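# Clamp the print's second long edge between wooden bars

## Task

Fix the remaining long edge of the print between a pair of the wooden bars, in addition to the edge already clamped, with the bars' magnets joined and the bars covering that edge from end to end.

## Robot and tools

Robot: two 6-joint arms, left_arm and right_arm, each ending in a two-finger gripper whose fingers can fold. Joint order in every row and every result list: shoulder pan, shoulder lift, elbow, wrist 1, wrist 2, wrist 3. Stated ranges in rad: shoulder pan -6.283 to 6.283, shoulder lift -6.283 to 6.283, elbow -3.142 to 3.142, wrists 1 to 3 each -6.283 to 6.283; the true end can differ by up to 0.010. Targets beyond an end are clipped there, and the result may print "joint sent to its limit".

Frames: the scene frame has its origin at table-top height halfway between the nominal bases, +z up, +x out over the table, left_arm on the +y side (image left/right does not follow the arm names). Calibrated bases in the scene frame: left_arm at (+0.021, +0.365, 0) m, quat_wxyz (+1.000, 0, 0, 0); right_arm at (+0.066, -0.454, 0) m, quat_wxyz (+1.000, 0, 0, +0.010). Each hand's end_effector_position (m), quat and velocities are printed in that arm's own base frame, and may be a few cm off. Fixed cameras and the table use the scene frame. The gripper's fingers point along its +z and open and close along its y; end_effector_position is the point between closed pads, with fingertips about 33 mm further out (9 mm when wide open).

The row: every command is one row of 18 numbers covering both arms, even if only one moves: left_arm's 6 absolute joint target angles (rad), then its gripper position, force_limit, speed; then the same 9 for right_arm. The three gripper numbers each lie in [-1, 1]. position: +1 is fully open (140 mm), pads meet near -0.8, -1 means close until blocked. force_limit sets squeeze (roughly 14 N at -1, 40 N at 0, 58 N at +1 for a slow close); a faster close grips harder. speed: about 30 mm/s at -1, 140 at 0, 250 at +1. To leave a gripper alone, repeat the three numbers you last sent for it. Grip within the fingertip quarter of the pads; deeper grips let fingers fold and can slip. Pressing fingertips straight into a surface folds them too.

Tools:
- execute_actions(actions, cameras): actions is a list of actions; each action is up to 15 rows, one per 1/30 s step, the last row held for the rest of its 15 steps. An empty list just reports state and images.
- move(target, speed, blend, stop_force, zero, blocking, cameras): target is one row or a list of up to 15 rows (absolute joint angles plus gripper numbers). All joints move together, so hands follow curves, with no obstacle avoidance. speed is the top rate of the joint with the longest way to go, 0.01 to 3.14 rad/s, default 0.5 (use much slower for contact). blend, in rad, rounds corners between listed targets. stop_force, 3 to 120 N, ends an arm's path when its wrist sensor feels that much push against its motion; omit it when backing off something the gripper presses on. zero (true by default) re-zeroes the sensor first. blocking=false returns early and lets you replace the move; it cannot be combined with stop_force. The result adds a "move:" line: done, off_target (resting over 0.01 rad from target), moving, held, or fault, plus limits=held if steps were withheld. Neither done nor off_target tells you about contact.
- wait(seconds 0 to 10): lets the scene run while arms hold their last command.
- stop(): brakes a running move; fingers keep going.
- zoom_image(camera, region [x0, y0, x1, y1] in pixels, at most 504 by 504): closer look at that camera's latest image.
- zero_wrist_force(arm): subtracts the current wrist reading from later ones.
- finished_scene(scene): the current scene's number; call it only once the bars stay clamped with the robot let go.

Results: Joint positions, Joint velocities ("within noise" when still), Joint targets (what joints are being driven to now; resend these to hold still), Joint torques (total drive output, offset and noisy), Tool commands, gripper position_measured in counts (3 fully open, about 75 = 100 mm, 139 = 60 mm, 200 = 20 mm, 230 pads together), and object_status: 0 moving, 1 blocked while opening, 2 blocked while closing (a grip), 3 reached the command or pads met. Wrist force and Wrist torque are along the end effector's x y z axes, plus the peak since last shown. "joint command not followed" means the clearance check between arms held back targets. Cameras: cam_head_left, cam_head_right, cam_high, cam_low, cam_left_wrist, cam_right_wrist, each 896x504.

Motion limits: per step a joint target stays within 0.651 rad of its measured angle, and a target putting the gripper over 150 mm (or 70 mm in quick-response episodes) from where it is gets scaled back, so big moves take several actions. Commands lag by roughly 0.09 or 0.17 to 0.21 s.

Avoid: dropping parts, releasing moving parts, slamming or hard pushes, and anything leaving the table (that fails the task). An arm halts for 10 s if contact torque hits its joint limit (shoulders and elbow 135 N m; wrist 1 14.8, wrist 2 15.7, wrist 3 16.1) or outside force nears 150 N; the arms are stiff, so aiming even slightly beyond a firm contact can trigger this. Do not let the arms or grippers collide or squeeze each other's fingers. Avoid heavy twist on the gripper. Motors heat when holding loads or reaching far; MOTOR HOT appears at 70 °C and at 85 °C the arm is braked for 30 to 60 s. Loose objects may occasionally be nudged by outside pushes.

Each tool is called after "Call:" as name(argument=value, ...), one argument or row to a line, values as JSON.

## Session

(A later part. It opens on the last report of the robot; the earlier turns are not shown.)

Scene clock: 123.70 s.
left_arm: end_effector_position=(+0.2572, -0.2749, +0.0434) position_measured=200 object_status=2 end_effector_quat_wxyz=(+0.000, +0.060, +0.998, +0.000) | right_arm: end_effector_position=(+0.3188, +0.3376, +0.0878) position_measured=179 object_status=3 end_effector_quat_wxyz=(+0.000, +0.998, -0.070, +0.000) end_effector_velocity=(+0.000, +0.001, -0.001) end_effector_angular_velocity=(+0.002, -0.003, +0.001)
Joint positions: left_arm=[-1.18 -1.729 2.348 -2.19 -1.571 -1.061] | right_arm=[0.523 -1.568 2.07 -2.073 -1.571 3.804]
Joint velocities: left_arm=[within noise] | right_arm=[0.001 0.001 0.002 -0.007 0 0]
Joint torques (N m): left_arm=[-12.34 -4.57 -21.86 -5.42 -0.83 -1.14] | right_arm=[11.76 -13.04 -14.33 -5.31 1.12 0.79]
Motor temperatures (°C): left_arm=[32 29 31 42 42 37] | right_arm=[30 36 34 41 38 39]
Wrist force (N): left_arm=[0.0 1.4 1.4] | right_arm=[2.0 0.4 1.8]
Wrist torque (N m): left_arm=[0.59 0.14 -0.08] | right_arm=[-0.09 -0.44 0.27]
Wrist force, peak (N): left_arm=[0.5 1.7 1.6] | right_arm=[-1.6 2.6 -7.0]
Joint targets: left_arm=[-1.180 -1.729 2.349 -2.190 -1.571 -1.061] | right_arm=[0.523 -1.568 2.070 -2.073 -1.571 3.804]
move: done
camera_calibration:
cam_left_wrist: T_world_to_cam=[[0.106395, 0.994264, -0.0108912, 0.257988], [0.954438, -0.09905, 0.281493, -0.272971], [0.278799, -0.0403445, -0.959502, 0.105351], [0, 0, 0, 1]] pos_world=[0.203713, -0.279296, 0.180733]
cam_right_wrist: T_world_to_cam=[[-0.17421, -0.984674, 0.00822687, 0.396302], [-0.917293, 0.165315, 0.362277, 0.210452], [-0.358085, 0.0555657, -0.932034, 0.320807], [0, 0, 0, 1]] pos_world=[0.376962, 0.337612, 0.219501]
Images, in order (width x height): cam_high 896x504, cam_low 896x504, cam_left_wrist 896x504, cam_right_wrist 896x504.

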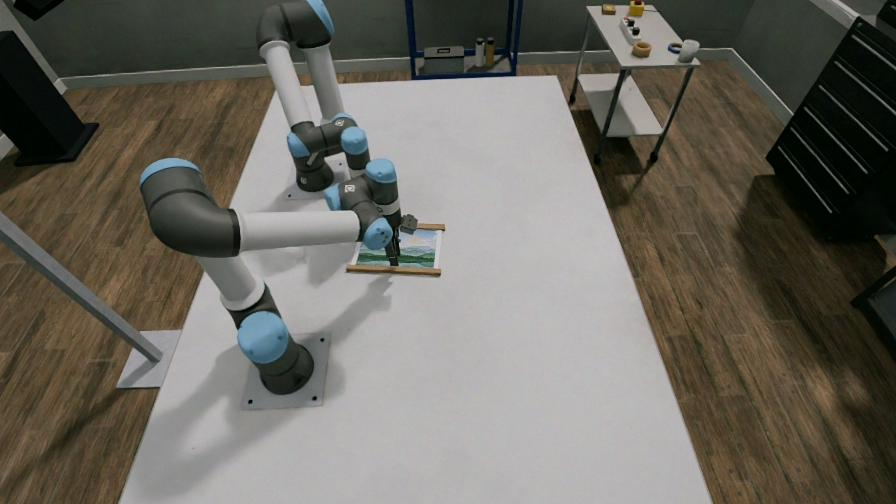

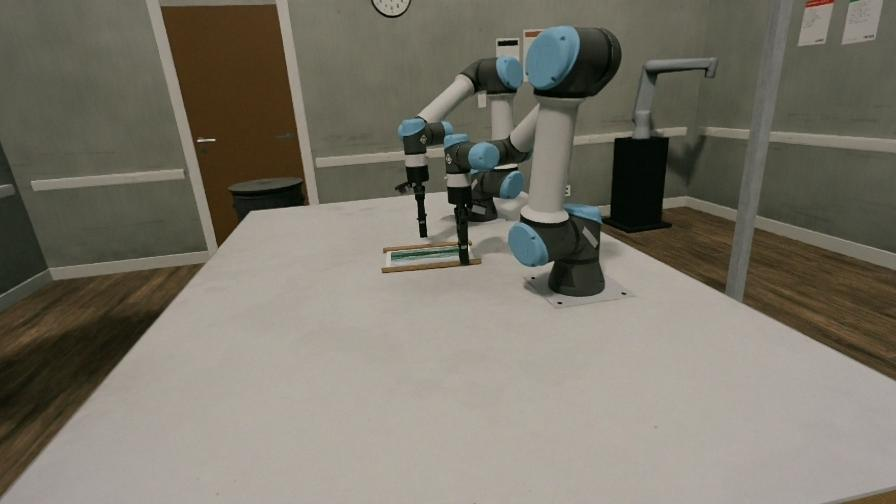

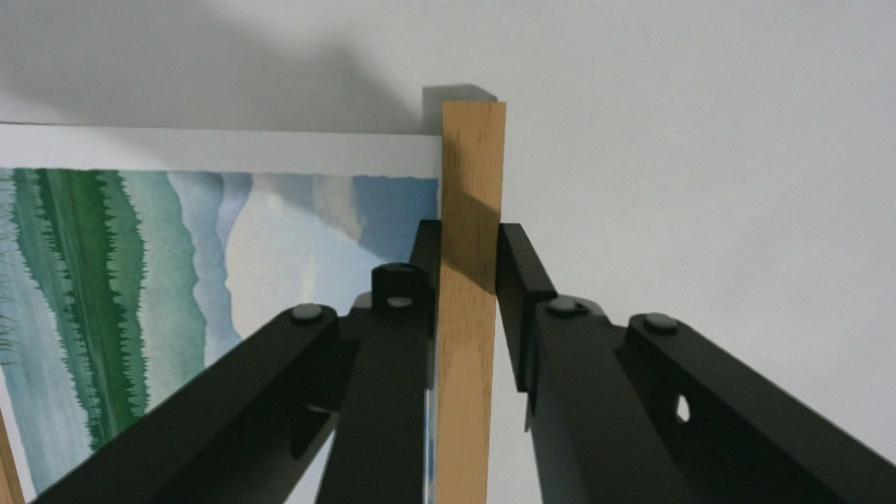

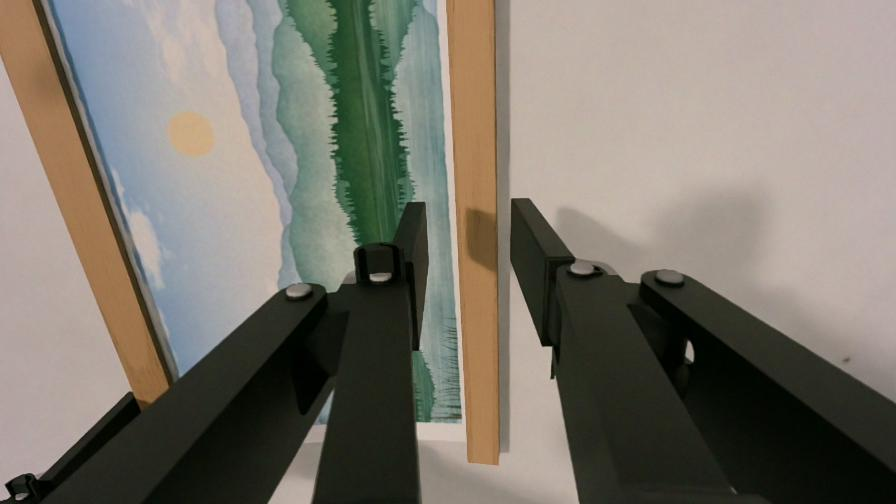

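Call:
move(
  target=[
    [-1.1804,-1.7291,2.3485,-2.1902,-1.571,-1.0605,-0.4,-0.5,-1,0.5230,-1.5680,2.0700,-2.0730,-1.571,3.804,-0.4,-0.1,-1],
    [-1.1804,-1.8759,2.1252,-1.8203,-1.571,-1.0605,-0.4,-0.5,-1,0.5230,-1.6462,2.0255,-1.9503,-1.571,3.804,-0.4,-0.1,-1],
  ],
  speed=0.2,
)

Call:
zoom_image(
  camera="cam_left_wrist",
  region=[50, 50, 550, 300],
)

Call:
zoom_image(
  camera="cam_low",
  region=[370, 215, 500, 290],
)

Scene clock: 127.70 s.
left_arm: end_effector_position=(+0.2572, -0.2750, +0.1601) position_measured=179 object_status=3 end_effector_quat_wxyz=(+0.000, +0.060, +0.998, +0.000) | right_arm: end_effector_position=(+0.3078, +0.3313, +0.1301) position_measured=179 object_status=3 end_effector_quat_wxyz=(+0.000, +0.998, -0.070, +0.000)
Joint positions: left_arm=[-1.18 -1.876 2.125 -1.82 -1.571 -1.061] | right_arm=[0.523 -1.646 2.025 -1.95 -1.571 3.804]
Joint velocities: within noise
Joint torques (N m): left_arm=[-12.41 -1.22 -15.57 -5.4 -0.6 -1.06] | right_arm=[9.92 -10.57 -16.48 -5.6 1.29 0.78]
Motor temperatures (°C): left_arm=[32 29 31 42 42 37] | right_arm=[30 36 34 41 38 39]
Wrist force (N): left_arm=[0.0 1.3 1.1] | right_arm=[1.9 0.3 2.0]
Wrist torque (N m): left_arm=[0.55 0.07 -0.10] | right_arm=[-0.12 -0.41 0.26]
Wrist force, peak (N): left_arm=[-0.1 1.6 1.9] | right_arm=[2.0 0.1 2.5]
Joint targets: left_arm=[-1.180 -1.876 2.125 -1.820 -1.571 -1.061] | right_arm=[0.523 -1.646 2.025 -1.950 -1.571 3.804]
move: done
camera_calibration:
cam_left_wrist: T_world_to_cam=[[0.106386, 0.994262, -0.0111845, 0.259446], [0.954386, -0.09895, 0.281702, -0.305855], [0.278979, -0.0406434, -0.959437, 0.217183], [0, 0, 0, 1]] pos_world=[0.203713, -0.279395, 0.297435]
cam_right_wrist: T_world_to_cam=[[-0.174217, -0.984673, 0.00821053, 0.387841], [-0.917326, 0.165321, 0.362191, 0.186112], [-0.357997, 0.0555679, -0.932068, 0.35662], [0, 0, 0, 1]] pos_world=[0.365962, 0.331312, 0.261801]

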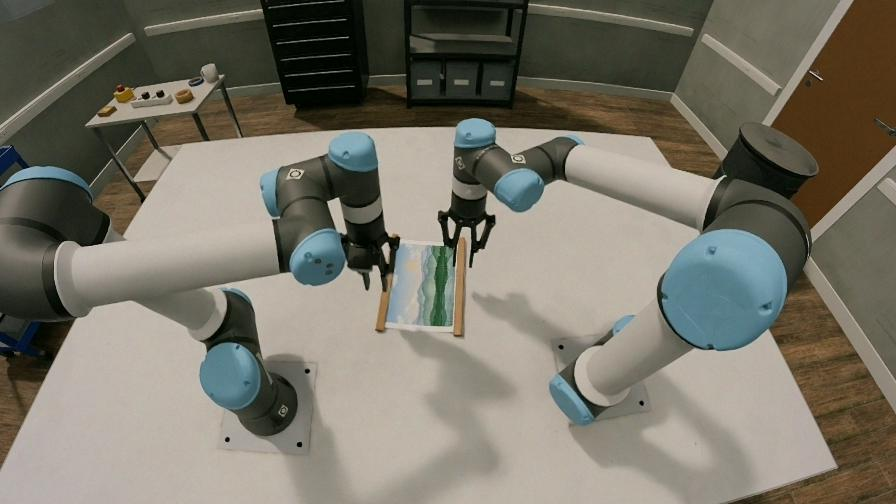

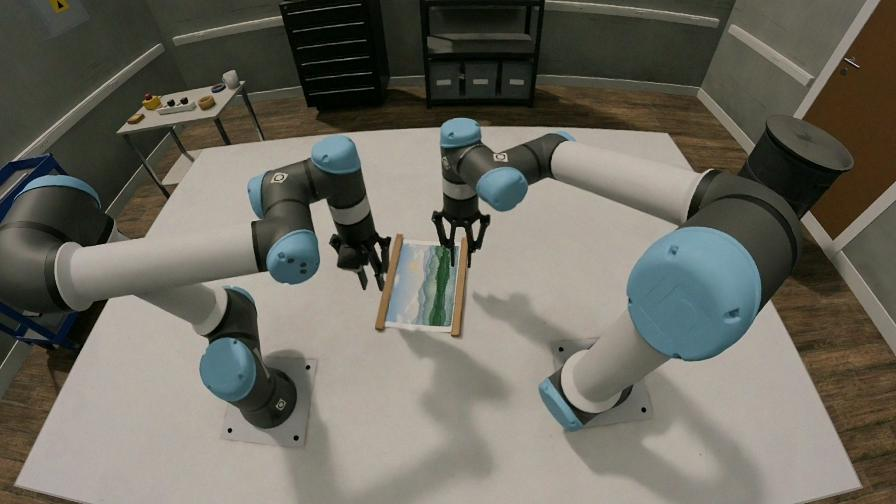

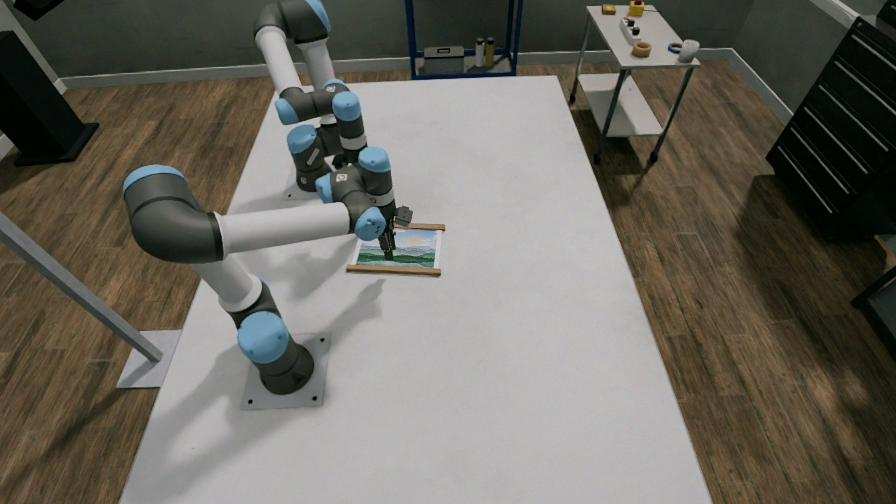

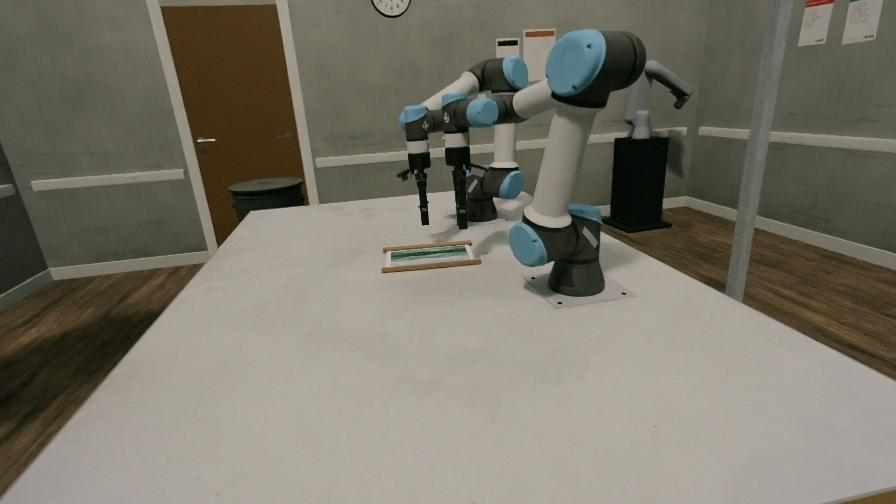

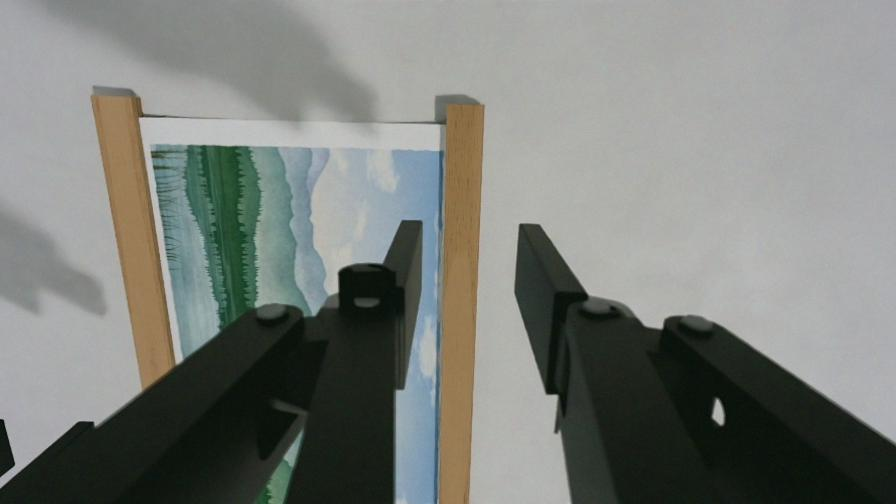

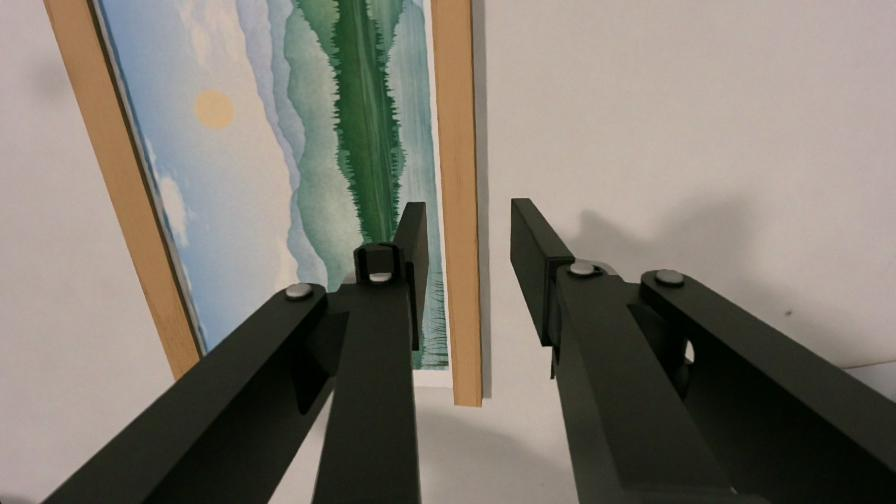

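Scaled by 1.008 from the camera's 896x504 image, which has a finer 1280x720 frame.

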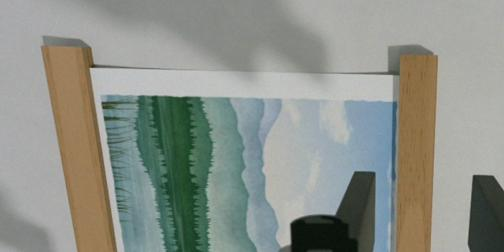

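Scaled by 3.877 from the camera's 896x504 image, which has a finer 1280x720 frame.

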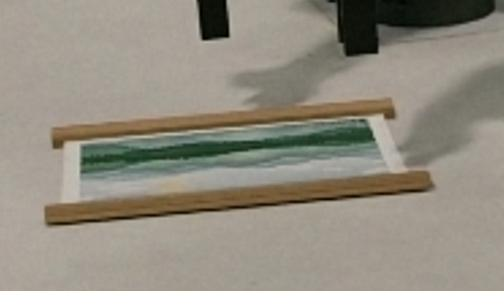

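Call:
finished_scene(
  scene=1,
)

The scene is finished: the task was done.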